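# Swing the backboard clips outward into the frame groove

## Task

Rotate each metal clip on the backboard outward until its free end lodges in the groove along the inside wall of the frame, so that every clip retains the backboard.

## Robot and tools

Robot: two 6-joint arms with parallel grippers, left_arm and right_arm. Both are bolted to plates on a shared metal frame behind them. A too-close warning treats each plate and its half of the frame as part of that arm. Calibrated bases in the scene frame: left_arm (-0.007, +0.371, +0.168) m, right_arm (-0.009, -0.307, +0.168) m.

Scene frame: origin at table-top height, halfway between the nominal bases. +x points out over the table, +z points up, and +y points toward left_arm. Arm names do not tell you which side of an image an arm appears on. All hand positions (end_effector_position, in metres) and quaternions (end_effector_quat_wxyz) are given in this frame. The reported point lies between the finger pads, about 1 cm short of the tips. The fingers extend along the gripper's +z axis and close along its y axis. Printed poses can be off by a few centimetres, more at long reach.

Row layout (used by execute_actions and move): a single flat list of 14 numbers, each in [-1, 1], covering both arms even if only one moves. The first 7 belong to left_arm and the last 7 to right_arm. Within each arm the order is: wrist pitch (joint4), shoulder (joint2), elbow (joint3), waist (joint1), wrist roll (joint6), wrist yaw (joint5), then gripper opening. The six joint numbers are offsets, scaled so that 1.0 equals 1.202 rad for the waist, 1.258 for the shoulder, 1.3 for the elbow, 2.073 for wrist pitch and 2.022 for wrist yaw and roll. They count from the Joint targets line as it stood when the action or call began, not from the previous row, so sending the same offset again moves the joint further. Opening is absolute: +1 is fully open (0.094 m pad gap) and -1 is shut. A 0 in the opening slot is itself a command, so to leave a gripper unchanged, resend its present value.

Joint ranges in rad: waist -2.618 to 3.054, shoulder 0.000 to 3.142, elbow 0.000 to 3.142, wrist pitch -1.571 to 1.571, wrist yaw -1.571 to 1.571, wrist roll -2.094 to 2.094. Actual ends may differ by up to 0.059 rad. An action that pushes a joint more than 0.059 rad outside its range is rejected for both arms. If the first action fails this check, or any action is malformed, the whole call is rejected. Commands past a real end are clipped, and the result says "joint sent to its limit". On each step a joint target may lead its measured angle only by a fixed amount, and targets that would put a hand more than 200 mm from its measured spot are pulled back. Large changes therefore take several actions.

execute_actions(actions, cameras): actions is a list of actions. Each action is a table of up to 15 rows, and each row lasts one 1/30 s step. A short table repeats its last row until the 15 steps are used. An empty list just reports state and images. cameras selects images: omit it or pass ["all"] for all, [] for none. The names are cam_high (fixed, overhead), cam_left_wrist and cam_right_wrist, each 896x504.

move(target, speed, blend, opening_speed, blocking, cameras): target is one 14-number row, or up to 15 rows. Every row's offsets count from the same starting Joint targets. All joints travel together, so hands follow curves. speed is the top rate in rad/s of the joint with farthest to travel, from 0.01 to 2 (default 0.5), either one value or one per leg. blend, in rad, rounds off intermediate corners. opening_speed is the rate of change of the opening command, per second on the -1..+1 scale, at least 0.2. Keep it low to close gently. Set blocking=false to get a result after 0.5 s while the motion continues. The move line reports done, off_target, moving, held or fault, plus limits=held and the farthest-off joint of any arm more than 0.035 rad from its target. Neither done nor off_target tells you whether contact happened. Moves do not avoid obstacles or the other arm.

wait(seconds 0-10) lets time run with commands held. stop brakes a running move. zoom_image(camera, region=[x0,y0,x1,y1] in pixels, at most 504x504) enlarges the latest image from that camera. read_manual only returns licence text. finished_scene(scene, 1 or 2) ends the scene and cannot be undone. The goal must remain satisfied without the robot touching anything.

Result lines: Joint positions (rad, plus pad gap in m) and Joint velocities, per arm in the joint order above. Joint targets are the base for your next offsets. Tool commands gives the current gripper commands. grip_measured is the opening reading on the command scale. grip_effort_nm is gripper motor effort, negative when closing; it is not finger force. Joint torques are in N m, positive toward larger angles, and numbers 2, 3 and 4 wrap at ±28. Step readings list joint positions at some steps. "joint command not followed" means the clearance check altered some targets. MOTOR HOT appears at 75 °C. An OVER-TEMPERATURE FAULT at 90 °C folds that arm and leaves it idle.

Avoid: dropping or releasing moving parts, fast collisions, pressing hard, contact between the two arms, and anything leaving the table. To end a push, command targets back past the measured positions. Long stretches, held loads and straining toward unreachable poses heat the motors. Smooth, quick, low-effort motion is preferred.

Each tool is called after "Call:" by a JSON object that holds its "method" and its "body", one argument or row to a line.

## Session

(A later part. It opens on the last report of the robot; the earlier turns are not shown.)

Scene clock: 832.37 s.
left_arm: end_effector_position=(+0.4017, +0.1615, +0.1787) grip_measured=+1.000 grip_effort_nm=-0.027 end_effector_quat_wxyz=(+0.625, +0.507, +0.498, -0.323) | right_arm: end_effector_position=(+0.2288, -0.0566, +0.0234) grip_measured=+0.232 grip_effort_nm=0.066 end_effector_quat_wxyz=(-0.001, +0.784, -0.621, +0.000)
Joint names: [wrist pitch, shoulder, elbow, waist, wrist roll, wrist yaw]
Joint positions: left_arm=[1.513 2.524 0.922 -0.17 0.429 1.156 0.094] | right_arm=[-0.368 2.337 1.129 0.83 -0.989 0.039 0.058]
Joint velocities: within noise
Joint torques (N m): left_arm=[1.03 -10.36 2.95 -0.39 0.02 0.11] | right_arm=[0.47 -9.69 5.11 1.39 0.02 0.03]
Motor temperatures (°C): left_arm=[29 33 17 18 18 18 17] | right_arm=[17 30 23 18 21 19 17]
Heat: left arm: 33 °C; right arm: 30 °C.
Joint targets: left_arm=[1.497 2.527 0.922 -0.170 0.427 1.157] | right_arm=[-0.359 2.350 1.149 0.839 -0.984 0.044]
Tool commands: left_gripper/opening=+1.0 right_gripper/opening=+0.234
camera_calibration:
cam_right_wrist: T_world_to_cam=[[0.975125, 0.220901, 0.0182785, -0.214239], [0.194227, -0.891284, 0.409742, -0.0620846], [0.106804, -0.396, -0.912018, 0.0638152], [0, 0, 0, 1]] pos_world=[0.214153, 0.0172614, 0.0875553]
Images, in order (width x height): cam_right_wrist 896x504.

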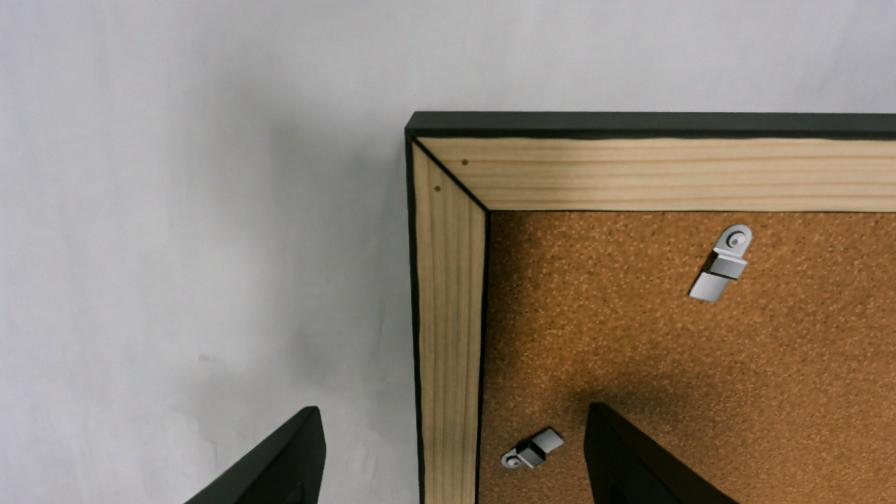

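Call:
{"method": "move", "body": {
  "target": [0,0,0,0,0,0,1,0.001,0.0055,0,0,0,0,0.234],
  "speed": 0.1,
  "cameras": ["cam_right_wrist"]
}}

Call:
{"method": "move", "body": {
  "target": [0,0,0,0,0,0,1,0,0,0,0,0,0,-0.36],
  "opening_speed": 0.5,
  "cameras": ["cam_right_wrist"]
}}

Scene clock: 838.10 s.
left_arm: end_effector_position=(+0.4017, +0.1615, +0.1787) grip_measured=+1.000 grip_effort_nm=-0.017 end_effector_quat_wxyz=(+0.625, +0.507, +0.498, -0.323) | right_arm: end_effector_position=(+0.2279, -0.0575, +0.0215) grip_measured=+0.232 grip_effort_nm=0.076 end_effector_quat_wxyz=(+0.001, +0.784, -0.621, +0.000)
Joint names: [wrist pitch, shoulder, elbow, waist, wrist roll, wrist yaw]
Joint positions: left_arm=[1.513 2.524 0.922 -0.17 0.429 1.156 0.094] | right_arm=[-0.366 2.343 1.129 0.83 -0.989 0.039 0.058]
Joint velocities: within noise
Joint torques (N m): left_arm=[1.04 -10.36 2.86 -0.36 0 0.11] | right_arm=[0.47 -9.63 5.07 1.44 0.01 0.03]
Motor temperatures (°C): left_arm=[29 33 17 18 18 18 17] | right_arm=[17 30 23 18 21 19 17]
Heat: left arm: 33 °C; right arm: 30 °C.
Joint targets: left_arm=[1.497 2.527 0.922 -0.170 0.427 1.157] | right_arm=[-0.357 2.357 1.149 0.839 -0.984 0.044]
move: done
camera_calibration:
cam_right_wrist: T_world_to_cam=[[0.975137, 0.22113, 0.0144782, -0.213042], [0.195679, -0.889884, 0.412088, -0.0621462], [0.104009, -0.399009, -0.911029, 0.062207], [0, 0, 0, 1]] pos_world=[0.213436, 0.0166282, 0.0853665]
Images, in order (width x height): cam_right_wrist 896x504.

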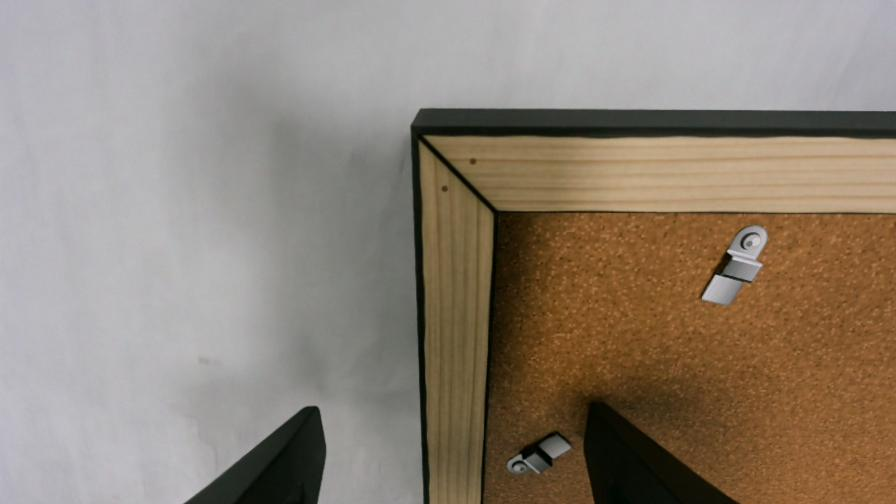

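Scene clock: 839.50 s.
left_arm: end_effector_position=(+0.4017, +0.1615, +0.1787) grip_measured=+1.000 grip_effort_nm=-0.022 end_effector_quat_wxyz=(+0.625, +0.507, +0.498, -0.323) | right_arm: end_effector_position=(+0.2279, -0.0574, +0.0215) grip_measured=-0.358 grip_effort_nm=-0.159 end_effector_quat_wxyz=(+0.001, +0.784, -0.621, +0.000)
Joint names: [wrist pitch, shoulder, elbow, waist, wrist roll, wrist yaw]
Joint positions: left_arm=[1.513 2.524 0.922 -0.17 0.429 1.156 0.094] | right_arm=[-0.366 2.343 1.129 0.83 -0.989 0.039 0.03]
Joint velocities: within noise
Joint torques (N m): left_arm=[1.06 -10.43 2.8 -0.47 -0.01 0.1] | right_arm=[0.47 -9.62 5.11 1.39 0.02 0.03]
Motor temperatures (°C): left_arm=[29 33 17 18 18 18 17] | right_arm=[17 30 23 18 21 19 17]
Heat: left arm: 33 °C; right arm: 30 °C.
Joint targets: left_arm=[1.497 2.527 0.922 -0.170 0.427 1.157] | right_arm=[-0.357 2.357 1.149 0.839 -0.984 0.044]
move: done
camera_calibration:
cam_right_wrist: T_world_to_cam=[[0.975136, 0.221111, 0.0147949, -0.213128], [0.195558, -0.890001, 0.411893, -0.0620725], [0.104242, -0.398759, -0.911112, 0.0621906], [0, 0, 0, 1]] pos_world=[0.213485, 0.0166796, 0.085383]
Images, in order (width x height): cam_right_wrist 896x504.

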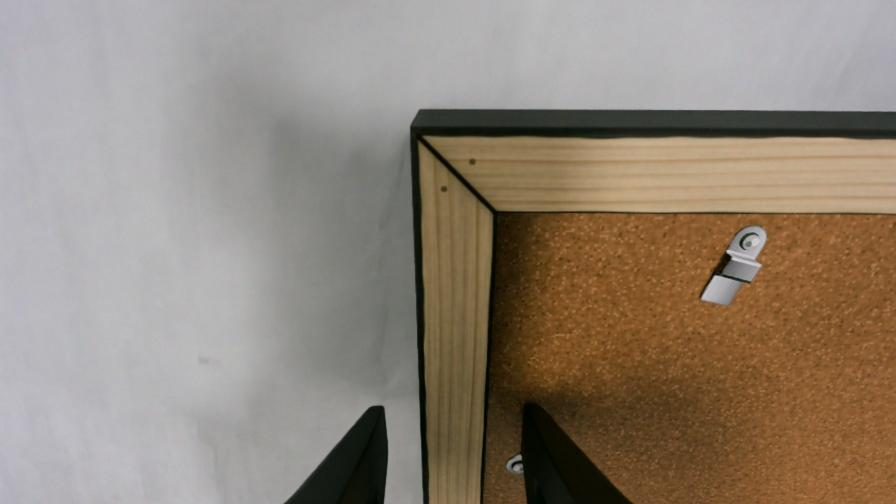

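Call:
{"method": "zoom_image", "body": {
  "camera": "cam_right_wrist",
  "region": [400, 360, 640, 504]
}}

Scaled by 2.100.

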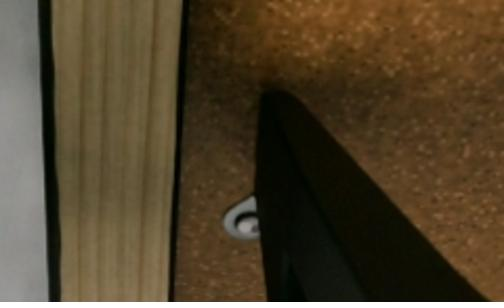

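Call:
{"method": "move", "body": {
  "target": [0,0,0,0,0,0,1,0,0,0,0,0,0,-0.54],
  "opening_speed": 0.4,
  "cameras": ["cam_right_wrist"]
}}

Call:
{"method": "zoom_image", "body": {
  "camera": "cam_right_wrist",
  "region": [350, 360, 590, 504]
}}

Scene clock: 849.33 s.
left_arm: end_effector_position=(+0.4017, +0.1615, +0.1787) grip_measured=+1.000 grip_effort_nm=-0.032 end_effector_quat_wxyz=(+0.625, +0.507, +0.498, -0.323) | right_arm: end_effector_position=(+0.2279, -0.0574, +0.0215) grip_measured=-0.538 grip_effort_nm=-0.164 end_effector_quat_wxyz=(+0.001, +0.784, -0.621, +0.000)
Joint names: [wrist pitch, shoulder, elbow, waist, wrist roll, wrist yaw]
Joint positions: left_arm=[1.513 2.524 0.922 -0.17 0.429 1.156 0.094] | right_arm=[-0.366 2.343 1.129 0.83 -0.989 0.039 0.022]
Joint velocities: within noise
Joint torques (N m): left_arm=[1.08 -10.37 2.93 -0.34 0.02 0.11] | right_arm=[0.46 -9.62 5.05 1.4 0 0.04]
Motor temperatures (°C): left_arm=[29 33 17 18 18 18 17] | right_arm=[17 30 23 18 21 19 17]
Heat: left arm: 33 °C; right arm: 30 °C.
Joint targets: left_arm=[1.497 2.527 0.922 -0.170 0.427 1.157] | right_arm=[-0.357 2.357 1.149 0.839 -0.984 0.044]
move: done
camera_calibration:
cam_right_wrist: T_world_to_cam=[[0.975136, 0.221111, 0.0147949, -0.213128], [0.195558, -0.890001, 0.411893, -0.0620725], [0.104242, -0.398759, -0.911112, 0.0621906], [0, 0, 0, 1]] pos_world=[0.213485, 0.0166796, 0.085383]
Images, in order (width x height): cam_right_wrist 896x504.

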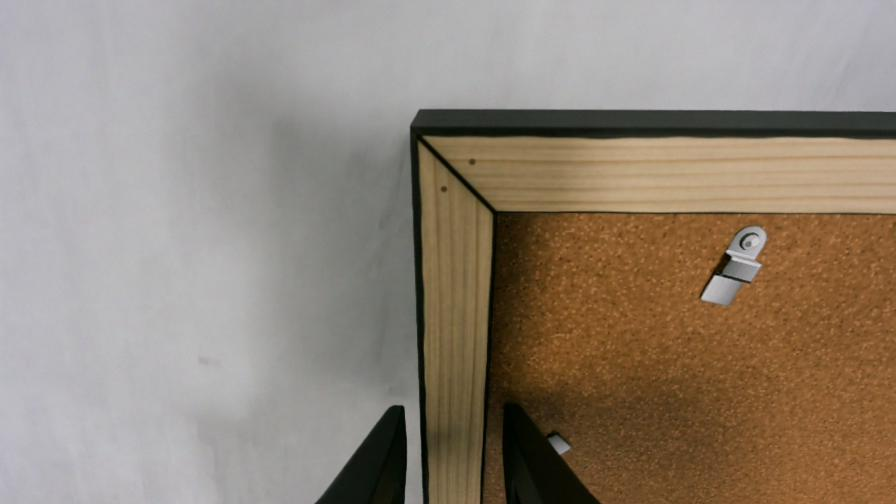

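Scaled by 2.100.

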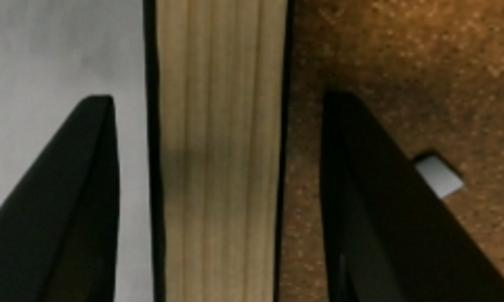

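Call:
{"method": "move", "body": {
  "target": [0,0,0,0,0,0,1,0,0,0,0,0,0,0.234],
  "opening_speed": 0.8,
  "cameras": []
}}

Call:
{"method": "move", "body": {
  "target": [0,0,0,0,0,0,1,0.001,0.005,0,-0.0017,0,0,0.234],
  "speed": 0.1,
  "cameras": ["cam_right_wrist"]
}}

Call:
{"method": "zoom_image", "body": {
  "camera": "cam_right_wrist",
  "region": [400, 360, 640, 504]
}}

Scene clock: 855.63 s.
left_arm: end_effector_position=(+0.4017, +0.1615, +0.1787) grip_measured=+1.000 grip_effort_nm=-0.022 end_effector_quat_wxyz=(+0.625, +0.507, +0.498, -0.323) | right_arm: end_effector_position=(+0.2279, -0.0574, +0.0215) grip_measured=+0.232 grip_effort_nm=0.066 end_effector_quat_wxyz=(+0.001, +0.784, -0.621, +0.000)
Joint names: [wrist pitch, shoulder, elbow, waist, wrist roll, wrist yaw]
Joint positions: left_arm=[1.513 2.524 0.922 -0.17 0.429 1.156 0.094] | right_arm=[-0.366 2.343 1.129 0.83 -0.989 0.039 0.058]
Joint velocities: within noise
Joint torques (N m): left_arm=[1.04 -10.29 2.93 -0.38 0.01 0.1] | right_arm=[0.47 -9.66 5.12 1.37 0.02 0.05]
Motor temperatures (°C): left_arm=[29 33 17 18 18 18 17] | right_arm=[17 30 23 18 21 19 17]
Heat: left arm: 33 °C; right arm: 30 °C.
Joint targets: left_arm=[1.497 2.527 0.922 -0.170 0.427 1.157] | right_arm=[-0.357 2.357 1.149 0.839 -0.984 0.044]
move: done
No camera images: "cameras" was empty.

Scene clock: 856.33 s.
left_arm: end_effector_position=(+0.4017, +0.1615, +0.1787) grip_measured=+1.000 grip_effort_nm=-0.022 end_effector_quat_wxyz=(+0.625, +0.507, +0.498, -0.323) | right_arm: end_effector_position=(+0.2276, -0.0578, +0.0201) grip_measured=+0.232 grip_effort_nm=0.066 end_effector_quat_wxyz=(+0.002, +0.784, -0.621, +0.000)
Joint names: [wrist pitch, shoulder, elbow, waist, wrist roll, wrist yaw]
Joint positions: left_arm=[1.513 2.524 0.922 -0.17 0.429 1.156 0.094] | right_arm=[-0.364 2.347 1.129 0.83 -0.989 0.039 0.058]
Joint velocities: within noise
Joint torques (N m): left_arm=[1.06 -10.28 2.77 -0.38 0.01 0.13] | right_arm=[0.46 -9.43 5.03 1.17 0.02 0.05]
Motor temperatures (°C): left_arm=[29 33 17 18 18 18 17] | right_arm=[17 30 23 18 21 19 17]
Heat: left arm: 33 °C; right arm: 30 °C.
Joint targets: left_arm=[1.497 2.527 0.922 -0.170 0.427 1.157] | right_arm=[-0.355 2.364 1.149 0.837 -0.984 0.044]
move: done
camera_calibration:
cam_right_wrist: T_world_to_cam=[[0.975134, 0.221208, 0.0134234, -0.212628], [0.196051, -0.889307, 0.413156, -0.061899], [0.103331, -0.40025, -0.910562, 0.0609319], [0, 0, 0, 1]] pos_world=[0.21318, 0.0163758, 0.0839103]
Images, in order (width x height): cam_right_wrist 896x504.

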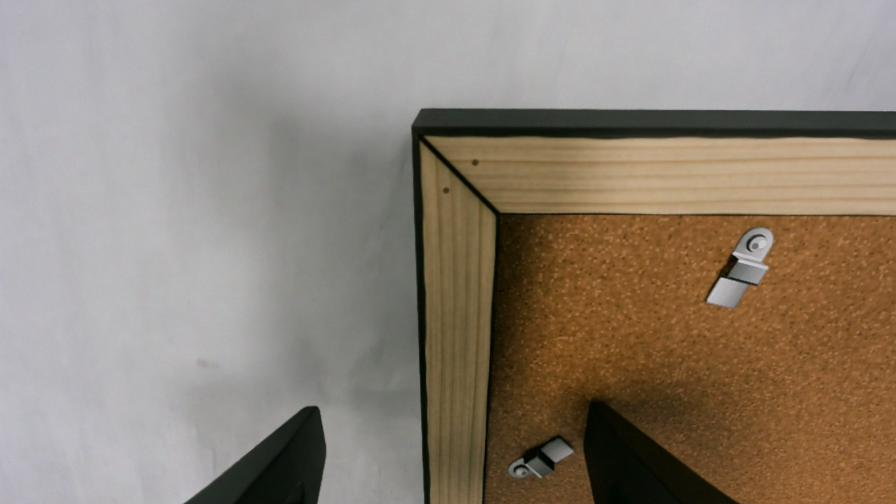

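Scaled by 2.100.

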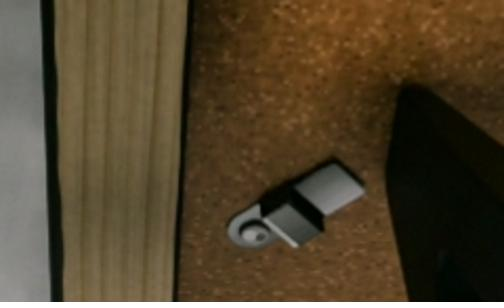

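Call:
{"method": "move", "body": {
  "target": [-0.0111,0.0,0,-0.0162,0,0,1,-0.0111,-0.001,0,-0.0162,0,0,0.234],
  "speed": 0.1,
  "cameras": ["cam_right_wrist"]
}}

Call:
{"method": "zoom_image", "body": {
  "camera": "cam_right_wrist",
  "region": [400, 360, 640, 504]
}}

Scene clock: 864.27 s.
left_arm: end_effector_position=(+0.3982, +0.1553, +0.1771) grip_measured=+1.000 grip_effort_nm=-0.022 end_effector_quat_wxyz=(+0.619, +0.509, +0.498, -0.331) | right_arm: end_effector_position=(+0.2284, -0.0588, +0.0200) grip_measured=+0.232 grip_effort_nm=0.066 end_effector_quat_wxyz=(+0.002, +0.783, -0.622, +0.000)
Joint names: [wrist pitch, shoulder, elbow, waist, wrist roll, wrist yaw]
Joint positions: left_arm=[1.5 2.524 0.922 -0.185 0.429 1.156 0.094] | right_arm=[-0.364 2.347 1.129 0.826 -0.989 0.039 0.058]
Joint velocities: within noise
Joint torques (N m): left_arm=[1 -10.3 2.82 -0.73 0.01 0.1] | right_arm=[0.23 -9.54 5.04 -0.28 0.01 0.03]
Motor temperatures (°C): left_arm=[29 33 17 18 18 18 17] | right_arm=[17 29 23 18 21 19 17]
Heat: left arm: 33 °C; right arm: 29 °C.
Joint targets: left_arm=[1.474 2.527 0.922 -0.190 0.427 1.157] | right_arm=[-0.378 2.363 1.149 0.817 -0.984 0.044]
move: done
camera_calibration:
cam_right_wrist: T_world_to_cam=[[0.975972, 0.217509, 0.0129653, -0.213653], [0.192834, -0.889895, 0.413403, -0.0622284], [0.101457, -0.40097, -0.910456, 0.0607855], [0, 0, 0, 1]] pos_world=[0.214352, 0.0154679, 0.083838]
Images, in order (width x height): cam_right_wrist 896x504.

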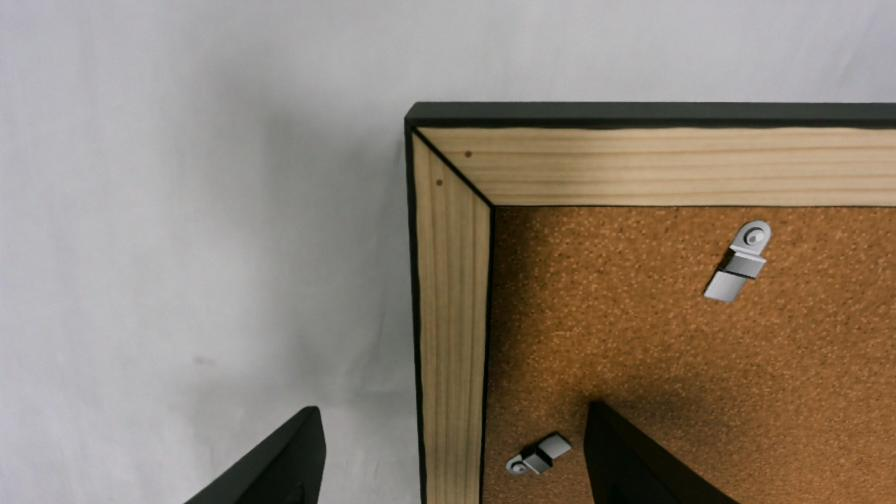

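Scaled by 2.100.

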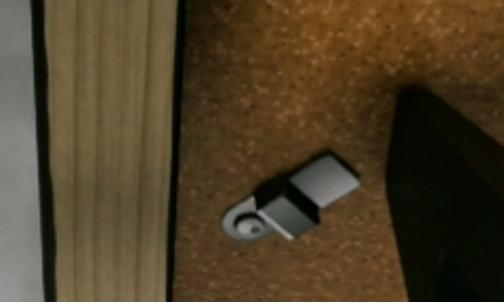

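Call:
{"method": "move", "body": {
  "target": [
    [0,0,0,0,0,0,1,-0.004,-0.012,0,-0.004,0,0,0.234],
    [0,0,0,0,0,0,1,-0.004,0.0045,0,-0.004,0,0,0.234]
  ],
  "speed": 0.1,
  "cameras": ["cam_right_wrist"]
}}

Call:
{"method": "zoom_image", "body": {
  "camera": "cam_right_wrist",
  "region": [400, 360, 640, 504]
}}

Scene clock: 870.13 s.
left_arm: end_effector_position=(+0.3982, +0.1553, +0.1769) grip_measured=+1.000 grip_effort_nm=-0.027 end_effector_quat_wxyz=(+0.619, +0.509, +0.498, -0.331) | right_arm: end_effector_position=(+0.2293, -0.0606, +0.0202) grip_measured=+0.232 grip_effort_nm=0.066 end_effector_quat_wxyz=(+0.005, +0.781, -0.624, +0.000)
Joint names: [wrist pitch, shoulder, elbow, waist, wrist roll, wrist yaw]
Joint positions: left_arm=[1.498 2.524 0.922 -0.185 0.429 1.156 0.094] | right_arm=[-0.372 2.348 1.132 0.82 -0.989 0.039 0.058]
Joint velocities: within noise
Joint torques (N m): left_arm=[1 -10.36 2.73 -0.83 -0.01 0.11] | right_arm=[0.22 -9.07 4.79 -0.29 0.03 0.03]
Motor temperatures (°C): left_arm=[28 33 17 18 18 18 17] | right_arm=[17 29 23 18 21 19 17]
Heat: left arm: 33 °C; right arm: 29 °C.
Joint targets: left_arm=[1.474 2.527 0.922 -0.190 0.427 1.157] | right_arm=[-0.386 2.368 1.150 0.812 -0.984 0.044]
move: done
camera_calibration:
cam_right_wrist: T_world_to_cam=[[0.977116, 0.212544, 0.00833275, -0.214593], [0.189877, -0.889228, 0.416197, -0.0633628], [0.0958699, -0.405091, -0.909236, 0.0611666], [0, 0, 0, 1]] pos_world=[0.21585, 0.0140446, 0.0837744]
Images, in order (width x height): cam_right_wrist 896x504.

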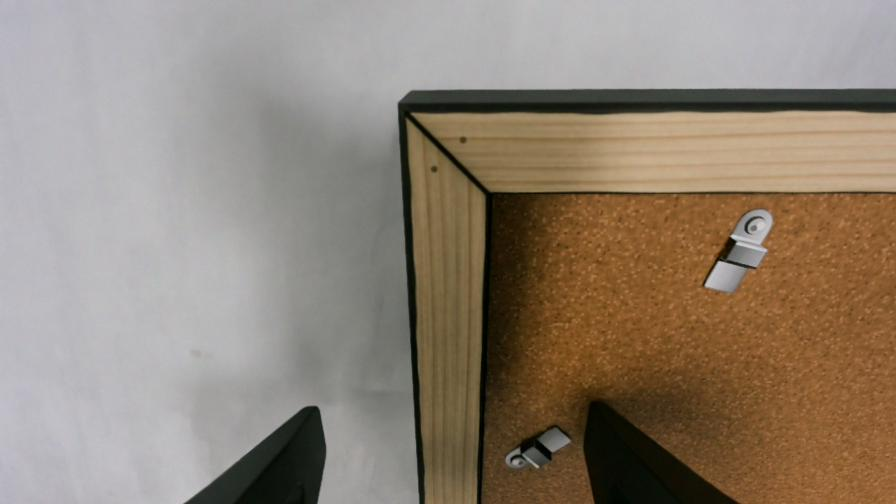

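Scaled by 2.100.

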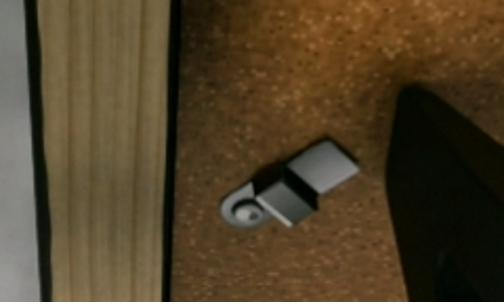

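Call:
{"method": "move", "body": {
  "target": [0,0,0,0,0,0,1,0,0,0,0,0,0,-0.36],
  "opening_speed": 0.5,
  "cameras": ["cam_right_wrist"]
}}

Call:
{"method": "zoom_image", "body": {
  "camera": "cam_right_wrist",
  "region": [400, 360, 640, 504]
}}

Scene clock: 875.10 s.
left_arm: end_effector_position=(+0.3982, +0.1553, +0.1768) grip_measured=+1.000 grip_effort_nm=-0.027 end_effector_quat_wxyz=(+0.619, +0.509, +0.499, -0.331) | right_arm: end_effector_position=(+0.2309, -0.0616, +0.0202) grip_measured=-0.357 grip_effort_nm=-0.198 end_effector_quat_wxyz=(+0.005, +0.781, -0.624, +0.005)
Joint names: [wrist pitch, shoulder, elbow, waist, wrist roll, wrist yaw]
Joint positions: left_arm=[1.498 2.524 0.922 -0.185 0.429 1.156 0.094] | right_arm=[-0.373 2.349 1.134 0.82 -0.989 0.049 0.03]
Joint velocities: within noise
Joint torques (N m): left_arm=[0.97 -10.24 3.02 -0.83 -0.02 0.09] | right_arm=[0.23 -9.22 4.68 -0.21 0.01 -0.06]
Motor temperatures (°C): left_arm=[28 33 17 18 18 18 17] | right_arm=[17 29 23 18 21 19 17]
Heat: left arm: 33 °C; right arm: 29 °C.
Joint targets: left_arm=[1.474 2.527 0.922 -0.190 0.427 1.157] | right_arm=[-0.386 2.368 1.150 0.812 -0.984 0.045]
move: done
camera_calibration:
cam_right_wrist: T_world_to_cam=[[0.977098, 0.212339, 0.013835, -0.216086], [0.186627, -0.886389, 0.423657, -0.0638384], [0.102222, -0.411372, -0.905717, 0.0586871], [0, 0, 0, 1]] pos_world=[0.217052, 0.0134399, 0.083189]
Images, in order (width x height): cam_right_wrist 896x504.

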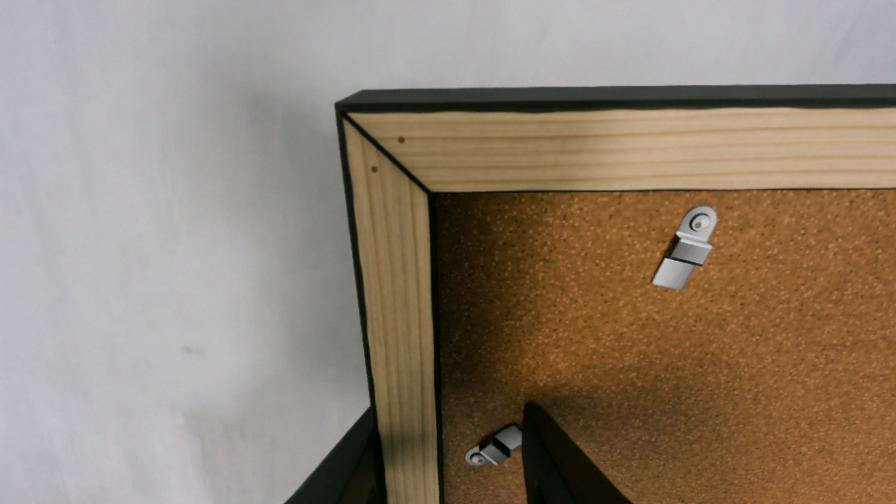

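Scaled by 2.100.

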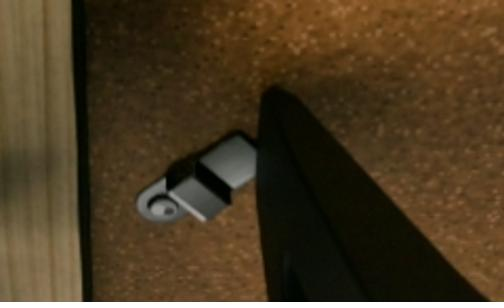

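Call:
{"method": "move", "body": {
  "target": [0,0,0,0,0,0,1,0,0,0,0,0,0,-0.54],
  "opening_speed": 0.3,
  "cameras": ["cam_right_wrist"]
}}

Call:
{"method": "zoom_image", "body": {
  "camera": "cam_right_wrist",
  "region": [350, 360, 590, 504]
}}

Scene clock: 879.37 s.
left_arm: end_effector_position=(+0.3982, +0.1553, +0.1768) grip_measured=+1.000 grip_effort_nm=-0.037 end_effector_quat_wxyz=(+0.619, +0.509, +0.499, -0.331) | right_arm: end_effector_position=(+0.2296, -0.0612, +0.0206) grip_measured=-0.537 grip_effort_nm=-0.217 end_effector_quat_wxyz=(+0.007, +0.782, -0.623, +0.001)
Joint names: [wrist pitch, shoulder, elbow, waist, wrist roll, wrist yaw]
Joint positions: left_arm=[1.498 2.524 0.922 -0.185 0.429 1.156 0.094] | right_arm=[-0.38 2.349 1.136 0.82 -0.993 0.042 0.022]
Joint velocities: within noise
Joint torques (N m): left_arm=[0.96 -10.28 2.84 -0.73 0.04 0.1] | right_arm=[0.29 -9.21 4.52 -0.23 0.06 0.01]
Motor temperatures (°C): left_arm=[28 33 17 18 18 18 17] | right_arm=[17 29 23 18 21 19 17]
Heat: left arm: 33 °C; right arm: 29 °C.
Joint targets: left_arm=[1.474 2.527 0.922 -0.190 0.427 1.157] | right_arm=[-0.386 2.368 1.150 0.812 -0.984 0.044]
move: done
camera_calibration:
cam_right_wrist: T_world_to_cam=[[0.976262, 0.216512, 0.00595908, -0.214219], [0.193996, -0.886312, 0.420496, -0.0649803], [0.0963241, -0.409358, -0.907275, 0.0608086], [0, 0, 0, 1]] pos_world=[0.215882, 0.0136807, 0.0837706]
Images, in order (width x height): cam_right_wrist 896x504.

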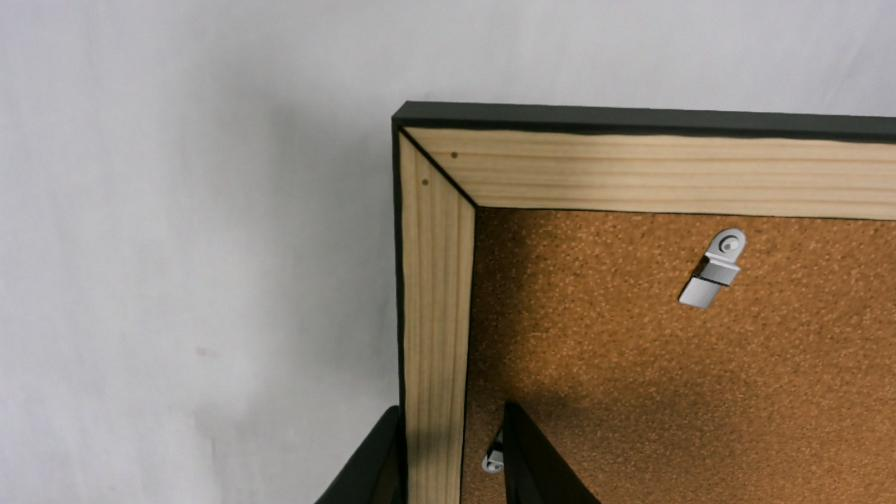

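Scaled by 2.100.

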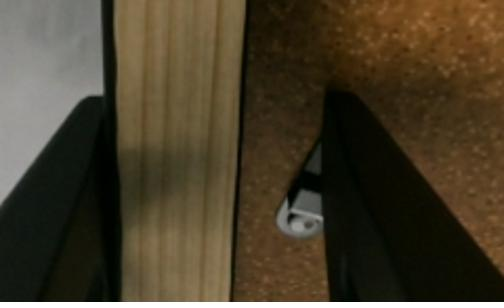

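Call:
{"method": "move", "body": {
  "target": [0,0,0,0,0,0,1,0,0,0,0,0,0,-0.62],
  "opening_speed": 0.3,
  "cameras": ["cam_right_wrist"]
}}

Call:
{"method": "zoom_image", "body": {
  "camera": "cam_right_wrist",
  "region": [350, 360, 590, 504]
}}

Scene clock: 882.67 s.
left_arm: end_effector_position=(+0.3982, +0.1553, +0.1768) grip_measured=+1.000 grip_effort_nm=-0.027 end_effector_quat_wxyz=(+0.619, +0.509, +0.499, -0.331) | right_arm: end_effector_position=(+0.2282, -0.0611, +0.0206) grip_measured=-0.617 grip_effort_nm=-0.193 end_effector_quat_wxyz=(+0.008, +0.782, -0.623, -0.002)
Joint names: [wrist pitch, shoulder, elbow, waist, wrist roll, wrist yaw]
Joint positions: left_arm=[1.498 2.524 0.922 -0.185 0.429 1.156 0.094] | right_arm=[-0.383 2.349 1.136 0.82 -0.993 0.036 0.018]
Joint velocities: within noise
Joint torques (N m): left_arm=[0.96 -10.4 2.81 -0.79 0.01 0.11] | right_arm=[0.32 -9.17 4.46 -0.21 0.06 0.07]
Motor temperatures (°C): left_arm=[28 34 17 18 18 18 17] | right_arm=[17 29 23 18 21 19 17]
Heat: left arm: 34 °C; right arm: 29 °C.
Joint targets: left_arm=[1.474 2.527 0.922 -0.190 0.427 1.157] | right_arm=[-0.386 2.368 1.150 0.812 -0.984 0.044]
move: done
camera_calibration:
cam_right_wrist: T_world_to_cam=[[0.976273, 0.216545, -0.000274538, -0.212779], [0.196871, -0.887044, 0.417607, -0.065236], [0.0901871, -0.407752, -0.908628, 0.0625378], [0, 0, 0, 1]] pos_world=[0.214933, 0.0137089, 0.0840081]
Images, in order (width x height): cam_right_wrist 896x504.

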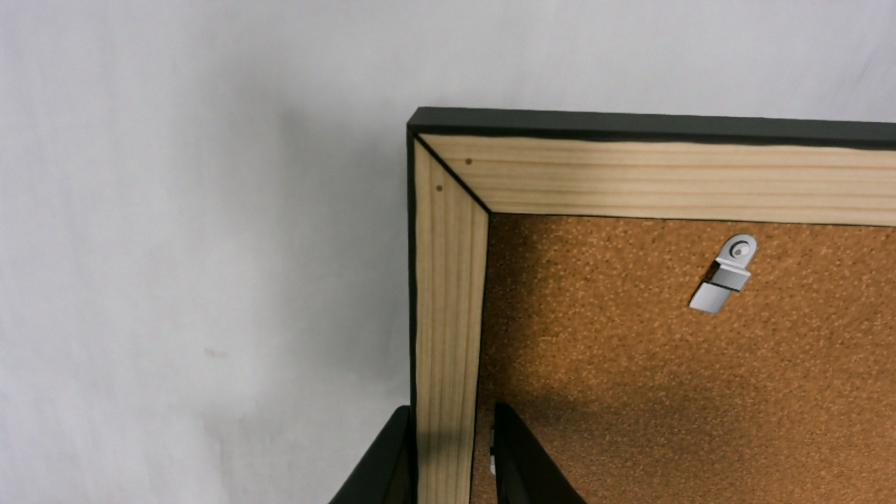

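Scaled by 2.100.

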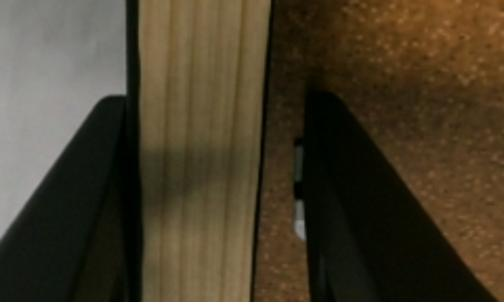

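Call:
{"method": "move", "body": {
  "target": [0,0,0,0,0,0,1,0,0,0,0,0,0,-0.67],
  "opening_speed": 0.2,
  "cameras": ["cam_right_wrist"]
}}

Call:
{"method": "zoom_image", "body": {
  "camera": "cam_right_wrist",
  "region": [350, 360, 590, 504]
}}

Scene clock: 887.83 s.
left_arm: end_effector_position=(+0.3982, +0.1553, +0.1768) grip_measured=+1.000 grip_effort_nm=-0.022 end_effector_quat_wxyz=(+0.619, +0.509, +0.499, -0.331) | right_arm: end_effector_position=(+0.2276, -0.0615, +0.0206) grip_measured=-0.667 grip_effort_nm=-0.178 end_effector_quat_wxyz=(+0.010, +0.782, -0.623, -0.003)
Joint names: [wrist pitch, shoulder, elbow, waist, wrist roll, wrist yaw]
Joint positions: left_arm=[1.498 2.524 0.922 -0.185 0.429 1.156 0.094] | right_arm=[-0.386 2.349 1.136 0.82 -0.992 0.035 0.016]
Joint velocities: within noise
Joint torques (N m): left_arm=[0.99 -10.35 2.82 -0.8 0.02 0.09] | right_arm=[0.35 -9.2 4.48 -0.25 0.05 0.08]
Motor temperatures (°C): left_arm=[28 34 17 18 18 18 17] | right_arm=[17 29 23 18 21 19 17]
Heat: left arm: 34 °C; right arm: 29 °C.
Joint targets: left_arm=[1.474 2.527 0.922 -0.190 0.427 1.157] | right_arm=[-0.386 2.368 1.150 0.812 -0.984 0.044]
move: done
camera_calibration:
cam_right_wrist: T_world_to_cam=[[0.976575, 0.215155, -0.0032263, -0.212165], [0.196719, -0.886617, 0.418583, -0.0654796], [0.0871998, -0.409413, -0.908173, 0.0629921], [0, 0, 0, 1]] pos_world=[0.214583, 0.0133828, 0.0839319]
Images, in order (width x height): cam_right_wrist 896x504.

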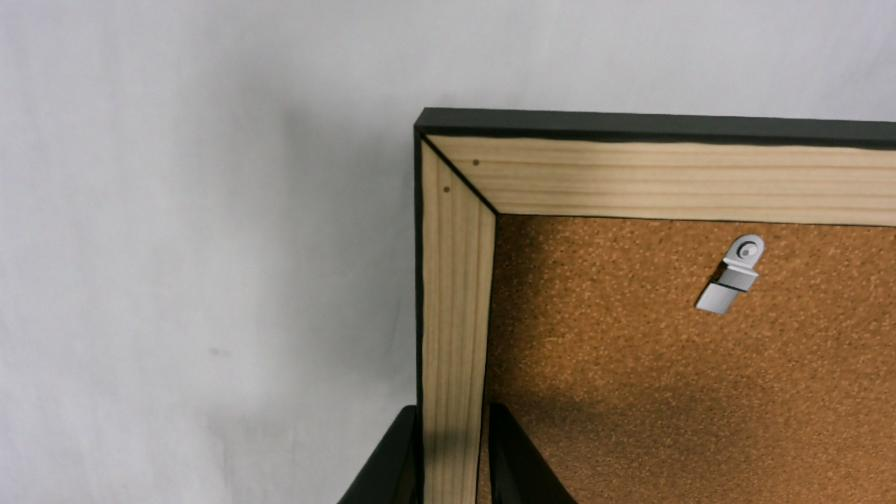

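Scaled by 2.100.

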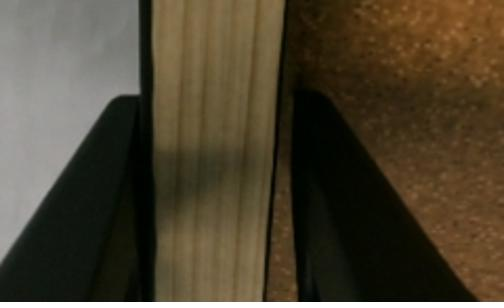

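Call:
{"method": "move", "body": {
  "target": [0,0,0,0,0,0,1,0,0,0,0,0,0,-0.70],
  "opening_speed": 0.2,
  "cameras": ["cam_right_wrist"]
}}

Call:
{"method": "zoom_image", "body": {
  "camera": "cam_right_wrist",
  "region": [350, 360, 590, 504]
}}

Scene clock: 892.17 s.
left_arm: end_effector_position=(+0.3982, +0.1553, +0.1768) grip_measured=+1.000 grip_effort_nm=-0.022 end_effector_quat_wxyz=(+0.619, +0.509, +0.499, -0.331) | right_arm: end_effector_position=(+0.2271, -0.0619, +0.0205) grip_measured=-0.698 grip_effort_nm=-0.154 end_effector_quat_wxyz=(+0.011, +0.782, -0.624, -0.003)
Joint names: [wrist pitch, shoulder, elbow, waist, wrist roll, wrist yaw]
Joint positions: left_arm=[1.498 2.524 0.922 -0.185 0.429 1.156 0.094] | right_arm=[-0.388 2.349 1.136 0.82 -0.991 0.035 0.014]
Joint velocities: within noise
Joint torques (N m): left_arm=[0.98 -10.35 2.86 -0.7 0.03 0.11] | right_arm=[0.35 -9.21 4.52 -0.12 0.02 0.07]
Motor temperatures (°C): left_arm=[28 34 17 18 18 18 17] | right_arm=[17 29 23 18 21 19 17]
Heat: left arm: 34 °C; right arm: 29 °C.
Joint targets: left_arm=[1.474 2.527 0.922 -0.190 0.427 1.157] | right_arm=[-0.386 2.368 1.150 0.812 -0.984 0.044]
move: done
camera_calibration:
cam_right_wrist: T_world_to_cam=[[0.976795, 0.214111, -0.00533223, -0.211718], [0.196551, -0.886238, 0.419463, -0.0656232], [0.085086, -0.410777, -0.907757, 0.063168], [0, 0, 0, 1]] pos_world=[0.214328, 0.0131213, 0.0837388]
Images, in order (width x height): cam_right_wrist 896x504.

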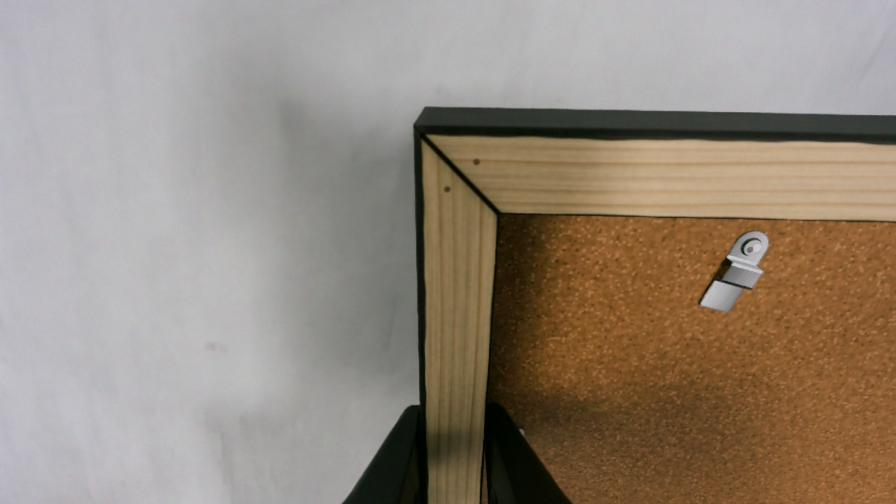

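Scaled by 2.100.

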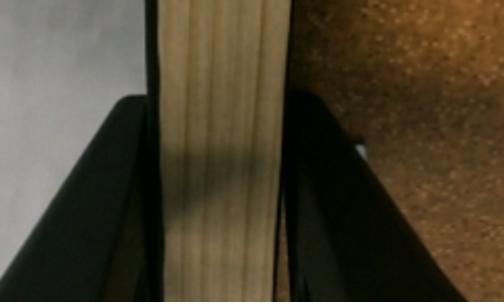

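Call:
{"method": "move", "body": {
  "target": [0,0,0,0,0,0,1,0,0,0,0,0,0,-0.3],
  "opening_speed": 0.6,
  "cameras": ["cam_right_wrist"]
}}

Call:
{"method": "zoom_image", "body": {
  "camera": "cam_right_wrist",
  "region": [350, 360, 590, 504]
}}

Scene clock: 896.07 s.
left_arm: end_effector_position=(+0.3982, +0.1553, +0.1768) grip_measured=+1.000 grip_effort_nm=-0.032 end_effector_quat_wxyz=(+0.619, +0.509, +0.499, -0.331) | right_arm: end_effector_position=(+0.2242, -0.0649, +0.0206) grip_measured=-0.302 grip_effort_nm=0.081 end_effector_quat_wxyz=(+0.019, +0.782, -0.623, -0.004)
Joint names: [wrist pitch, shoulder, elbow, waist, wrist roll, wrist yaw]
Joint positions: left_arm=[1.498 2.524 0.922 -0.185 0.429 1.156 0.094] | right_arm=[-0.405 2.349 1.136 0.82 -0.99 0.035 0.033]
Joint velocities: within noise
Joint torques (N m): left_arm=[0.99 -10.35 2.78 -0.85 0.01 0.09] | right_arm=[0.5 -9.2 4.45 -0.2 0.02 0.08]
Motor temperatures (°C): left_arm=[28 34 17 18 18 18 17] | right_arm=[17 29 23 18 21 19 17]
Heat: left arm: 34 °C; right arm: 29 °C.
Joint targets: left_arm=[1.474 2.527 0.922 -0.190 0.427 1.157] | right_arm=[-0.386 2.368 1.150 0.812 -0.984 0.044]
move: done
camera_calibration:
cam_right_wrist: T_world_to_cam=[[0.976592, 0.214232, -0.0192857, -0.207909], [0.201725, -0.881066, 0.42782, -0.0687701], [0.0746608, -0.421697, -0.903658, 0.0638453], [0, 0, 0, 1]] pos_world=[0.212148, 0.0108731, 0.0831059]
Images, in order (width x height): cam_right_wrist 896x504.

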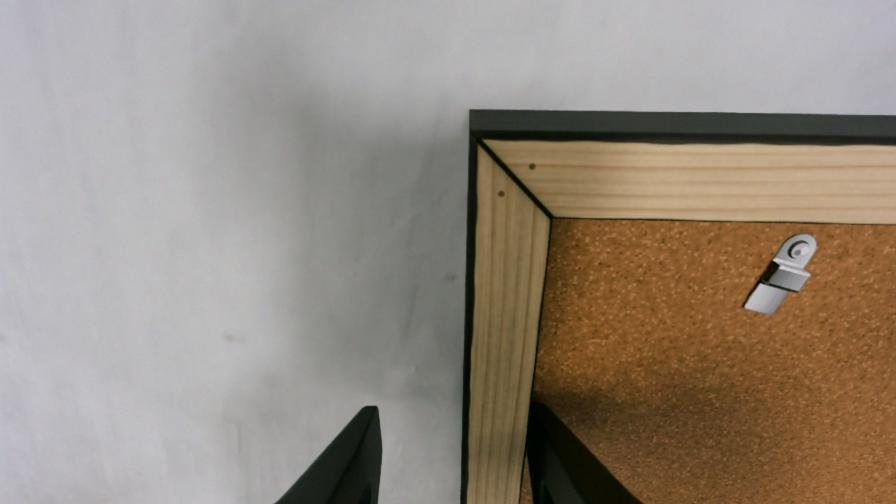

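Scaled by 2.100.

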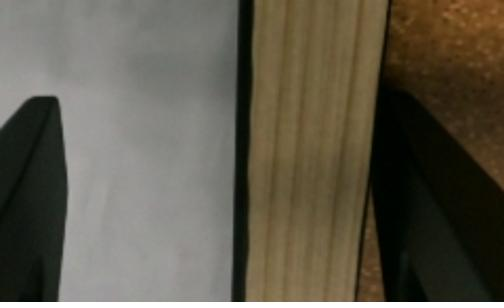

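Call:
{"method": "move", "body": {
  "target": [0,0,0,0,0,0,1,-0.045,-0.08,0,0,0,0,-0.3],
  "speed": 0.3,
  "cameras": ["cam_right_wrist"]
}}

Call:
{"method": "zoom_image", "body": {
  "camera": "cam_right_wrist",
  "region": [400, 300, 640, 504]
}}

Scene clock: 902.83 s.
left_arm: end_effector_position=(+0.3982, +0.1553, +0.1768) grip_measured=+1.000 grip_effort_nm=-0.027 end_effector_quat_wxyz=(+0.619, +0.509, +0.499, -0.331) | right_arm: end_effector_position=(+0.2245, -0.0675, +0.0384) grip_measured=-0.302 grip_effort_nm=0.066 end_effector_quat_wxyz=(+0.024, +0.781, -0.624, -0.003)
Joint names: [wrist pitch, shoulder, elbow, waist, wrist roll, wrist yaw]
Joint positions: left_arm=[1.498 2.524 0.922 -0.185 0.429 1.156 0.094] | right_arm=[-0.468 2.295 1.136 0.818 -0.99 0.039 0.033]
Joint velocities: within noise
Joint torques (N m): left_arm=[0.95 -10.24 2.86 -0.77 0.01 0.1] | right_arm=[0.19 -13.41 4.66 -0.05 0.04 0.03]
Motor temperatures (°C): left_arm=[27 34 17 18 18 18 17] | right_arm=[17 30 23 18 21 19 17]
Heat: left arm: 34 °C; right arm: 30 °C.
Joint targets: left_arm=[1.474 2.527 0.922 -0.190 0.427 1.157] | right_arm=[-0.479 2.268 1.150 0.812 -0.984 0.045]
move: done
camera_calibration:
cam_right_wrist: T_world_to_cam=[[0.976897, 0.2123, -0.0245262, -0.207266], [0.20163, -0.877539, 0.435052, -0.0787756], [0.0708388, -0.429946, -0.900071, 0.0789828], [0, 0, 0, 1]] pos_world=[0.212766, 0.00883226, 0.100278]
Images, in order (width x height): cam_right_wrist 896x504.

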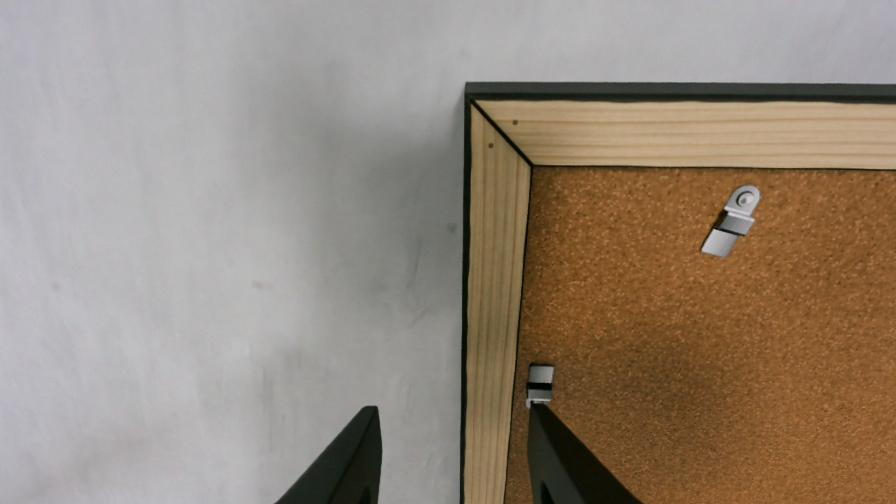

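Scaled by 2.100.

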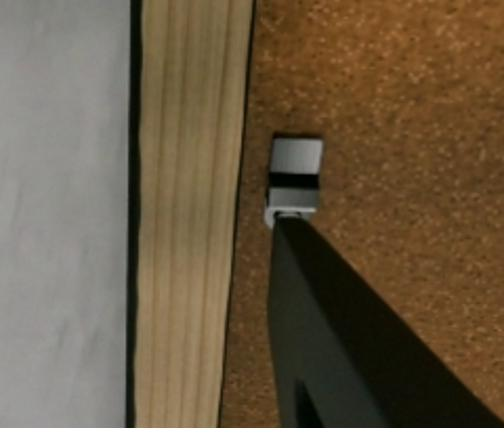

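Call:
{"method": "move", "body": {
  "target": [0,0,0,0,0,0,1,0.0453,-0.0048,-0.0392,-0.0141,-0.0138,0,0.0],
  "speed": 0.2,
  "cameras": ["cam_right_wrist"]
}}

Call:
{"method": "zoom_image", "body": {
  "camera": "cam_right_wrist",
  "region": [360, 300, 620, 504]
}}

Scene clock: 926.87 s.
left_arm: end_effector_position=(+0.3982, +0.1553, +0.1768) grip_measured=+1.000 grip_effort_nm=-0.027 end_effector_quat_wxyz=(+0.619, +0.509, +0.499, -0.331) | right_arm: end_effector_position=(+0.2318, -0.0675, +0.0336) grip_measured=-0.002 grip_effort_nm=0.061 end_effector_quat_wxyz=(+0.002, +0.780, -0.626, +0.000)
Joint names: [wrist pitch, shoulder, elbow, waist, wrist roll, wrist yaw]
Joint positions: left_arm=[1.498 2.524 0.922 -0.185 0.429 1.156 0.094] | right_arm=[-0.395 2.295 1.108 0.802 -1.004 0.039 0.047]
Joint velocities: within noise
Joint torques (N m): left_arm=[0.97 -10.3 2.86 -0.68 -0.01 0.12] | right_arm=[0.45 -13.98 3.03 -0.14 -0.11 0.05]
Motor temperatures (°C): left_arm=[27 34 17 18 18 18 17] | right_arm=[17 30 23 18 21 19 17]
Heat: left arm: 34 °C; right arm: 30 °C.
Joint targets: left_arm=[1.474 2.527 0.922 -0.190 0.427 1.157] | right_arm=[-0.386 2.261 1.099 0.795 -1.012 0.044]
move: done
camera_calibration:
cam_right_wrist: T_world_to_cam=[[0.977773, 0.20933, 0.011845, -0.216189], [0.185828, -0.891388, 0.413396, -0.074729], [0.0970946, -0.402006, -0.910474, 0.0702284], [0, 0, 0, 1]] pos_world=[0.218451, 0.00687444, 0.0973946]
Images, in order (width x height): cam_right_wrist 896x504.

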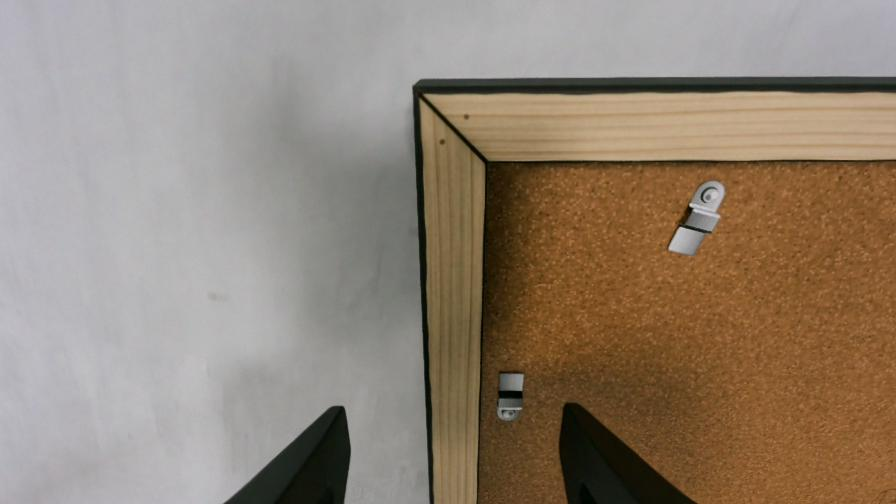

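Scaled by 1.938.

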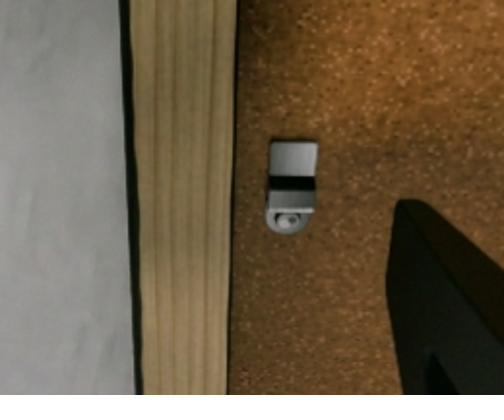

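Call:
{"method": "move", "body": {
  "target": [0,0,0,0,0,0,1,0.0150,0.058,0.0254,0.0156,0,0,0.0],
  "speed": 0.15,
  "cameras": ["cam_right_wrist"]
}}

Call:
{"method": "zoom_image", "body": {
  "camera": "cam_right_wrist",
  "region": [360, 300, 620, 504]
}}

Scene clock: 942.23 s.
left_arm: end_effector_position=(+0.3982, +0.1553, +0.1768) grip_measured=+1.000 grip_effort_nm=-0.027 end_effector_quat_wxyz=(+0.619, +0.509, +0.499, -0.331) | right_arm: end_effector_position=(+0.2327, -0.0662, +0.0248) grip_measured=-0.002 grip_effort_nm=0.061 end_effector_quat_wxyz=(+0.000, +0.780, -0.625, +0.000)
Joint names: [wrist pitch, shoulder, elbow, waist, wrist roll, wrist yaw]
Joint positions: left_arm=[1.498 2.524 0.922 -0.185 0.429 1.156 0.094] | right_arm=[-0.364 2.323 1.11 0.802 -1.005 0.039 0.047]
Joint velocities: within noise
Joint torques (N m): left_arm=[0.95 -10.44 2.86 -0.75 0 0.13] | right_arm=[0.48 -9.78 5.14 1.63 -0.11 0.04]
Motor temperatures (°C): left_arm=[27 34 17 18 18 18 17] | right_arm=[17 30 22 18 21 19 17]
Heat: left arm: 34 °C; right arm: 30 °C.
Joint targets: left_arm=[1.474 2.527 0.922 -0.190 0.427 1.157] | right_arm=[-0.354 2.335 1.132 0.814 -1.012 0.044]
move: done
camera_calibration:
cam_right_wrist: T_world_to_cam=[[0.977604, 0.209818, 0.0163244, -0.21723], [0.184767, -0.892841, 0.410727, -0.0698586], [0.100753, -0.398512, -0.911612, 0.0621119], [0, 0, 0, 1]] pos_world=[0.219014, 0.0079584, 0.0888609]
Images, in order (width x height): cam_right_wrist 896x504.

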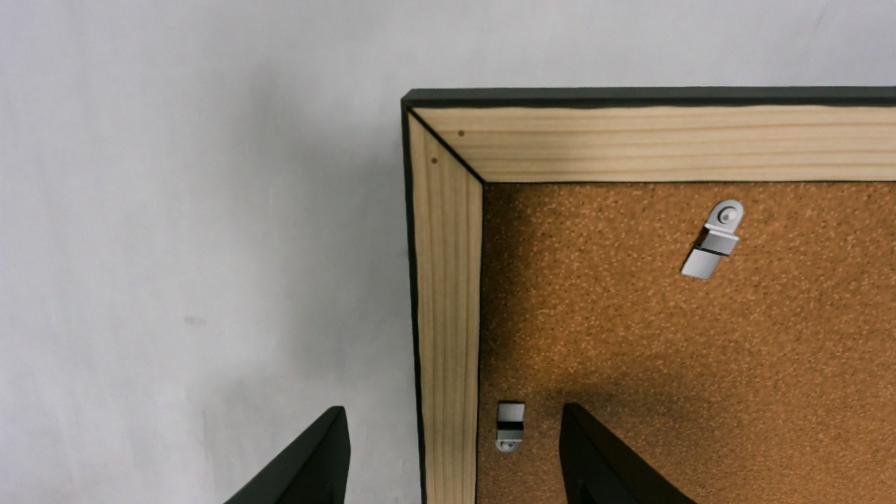

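Scaled by 1.938.

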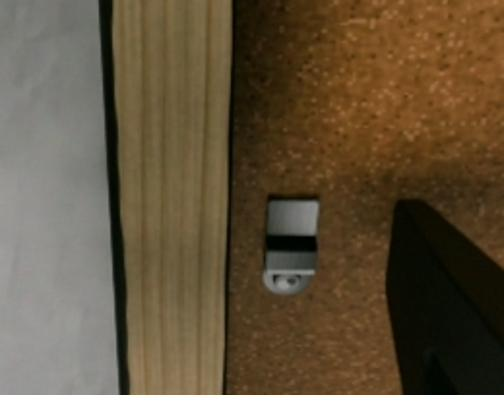

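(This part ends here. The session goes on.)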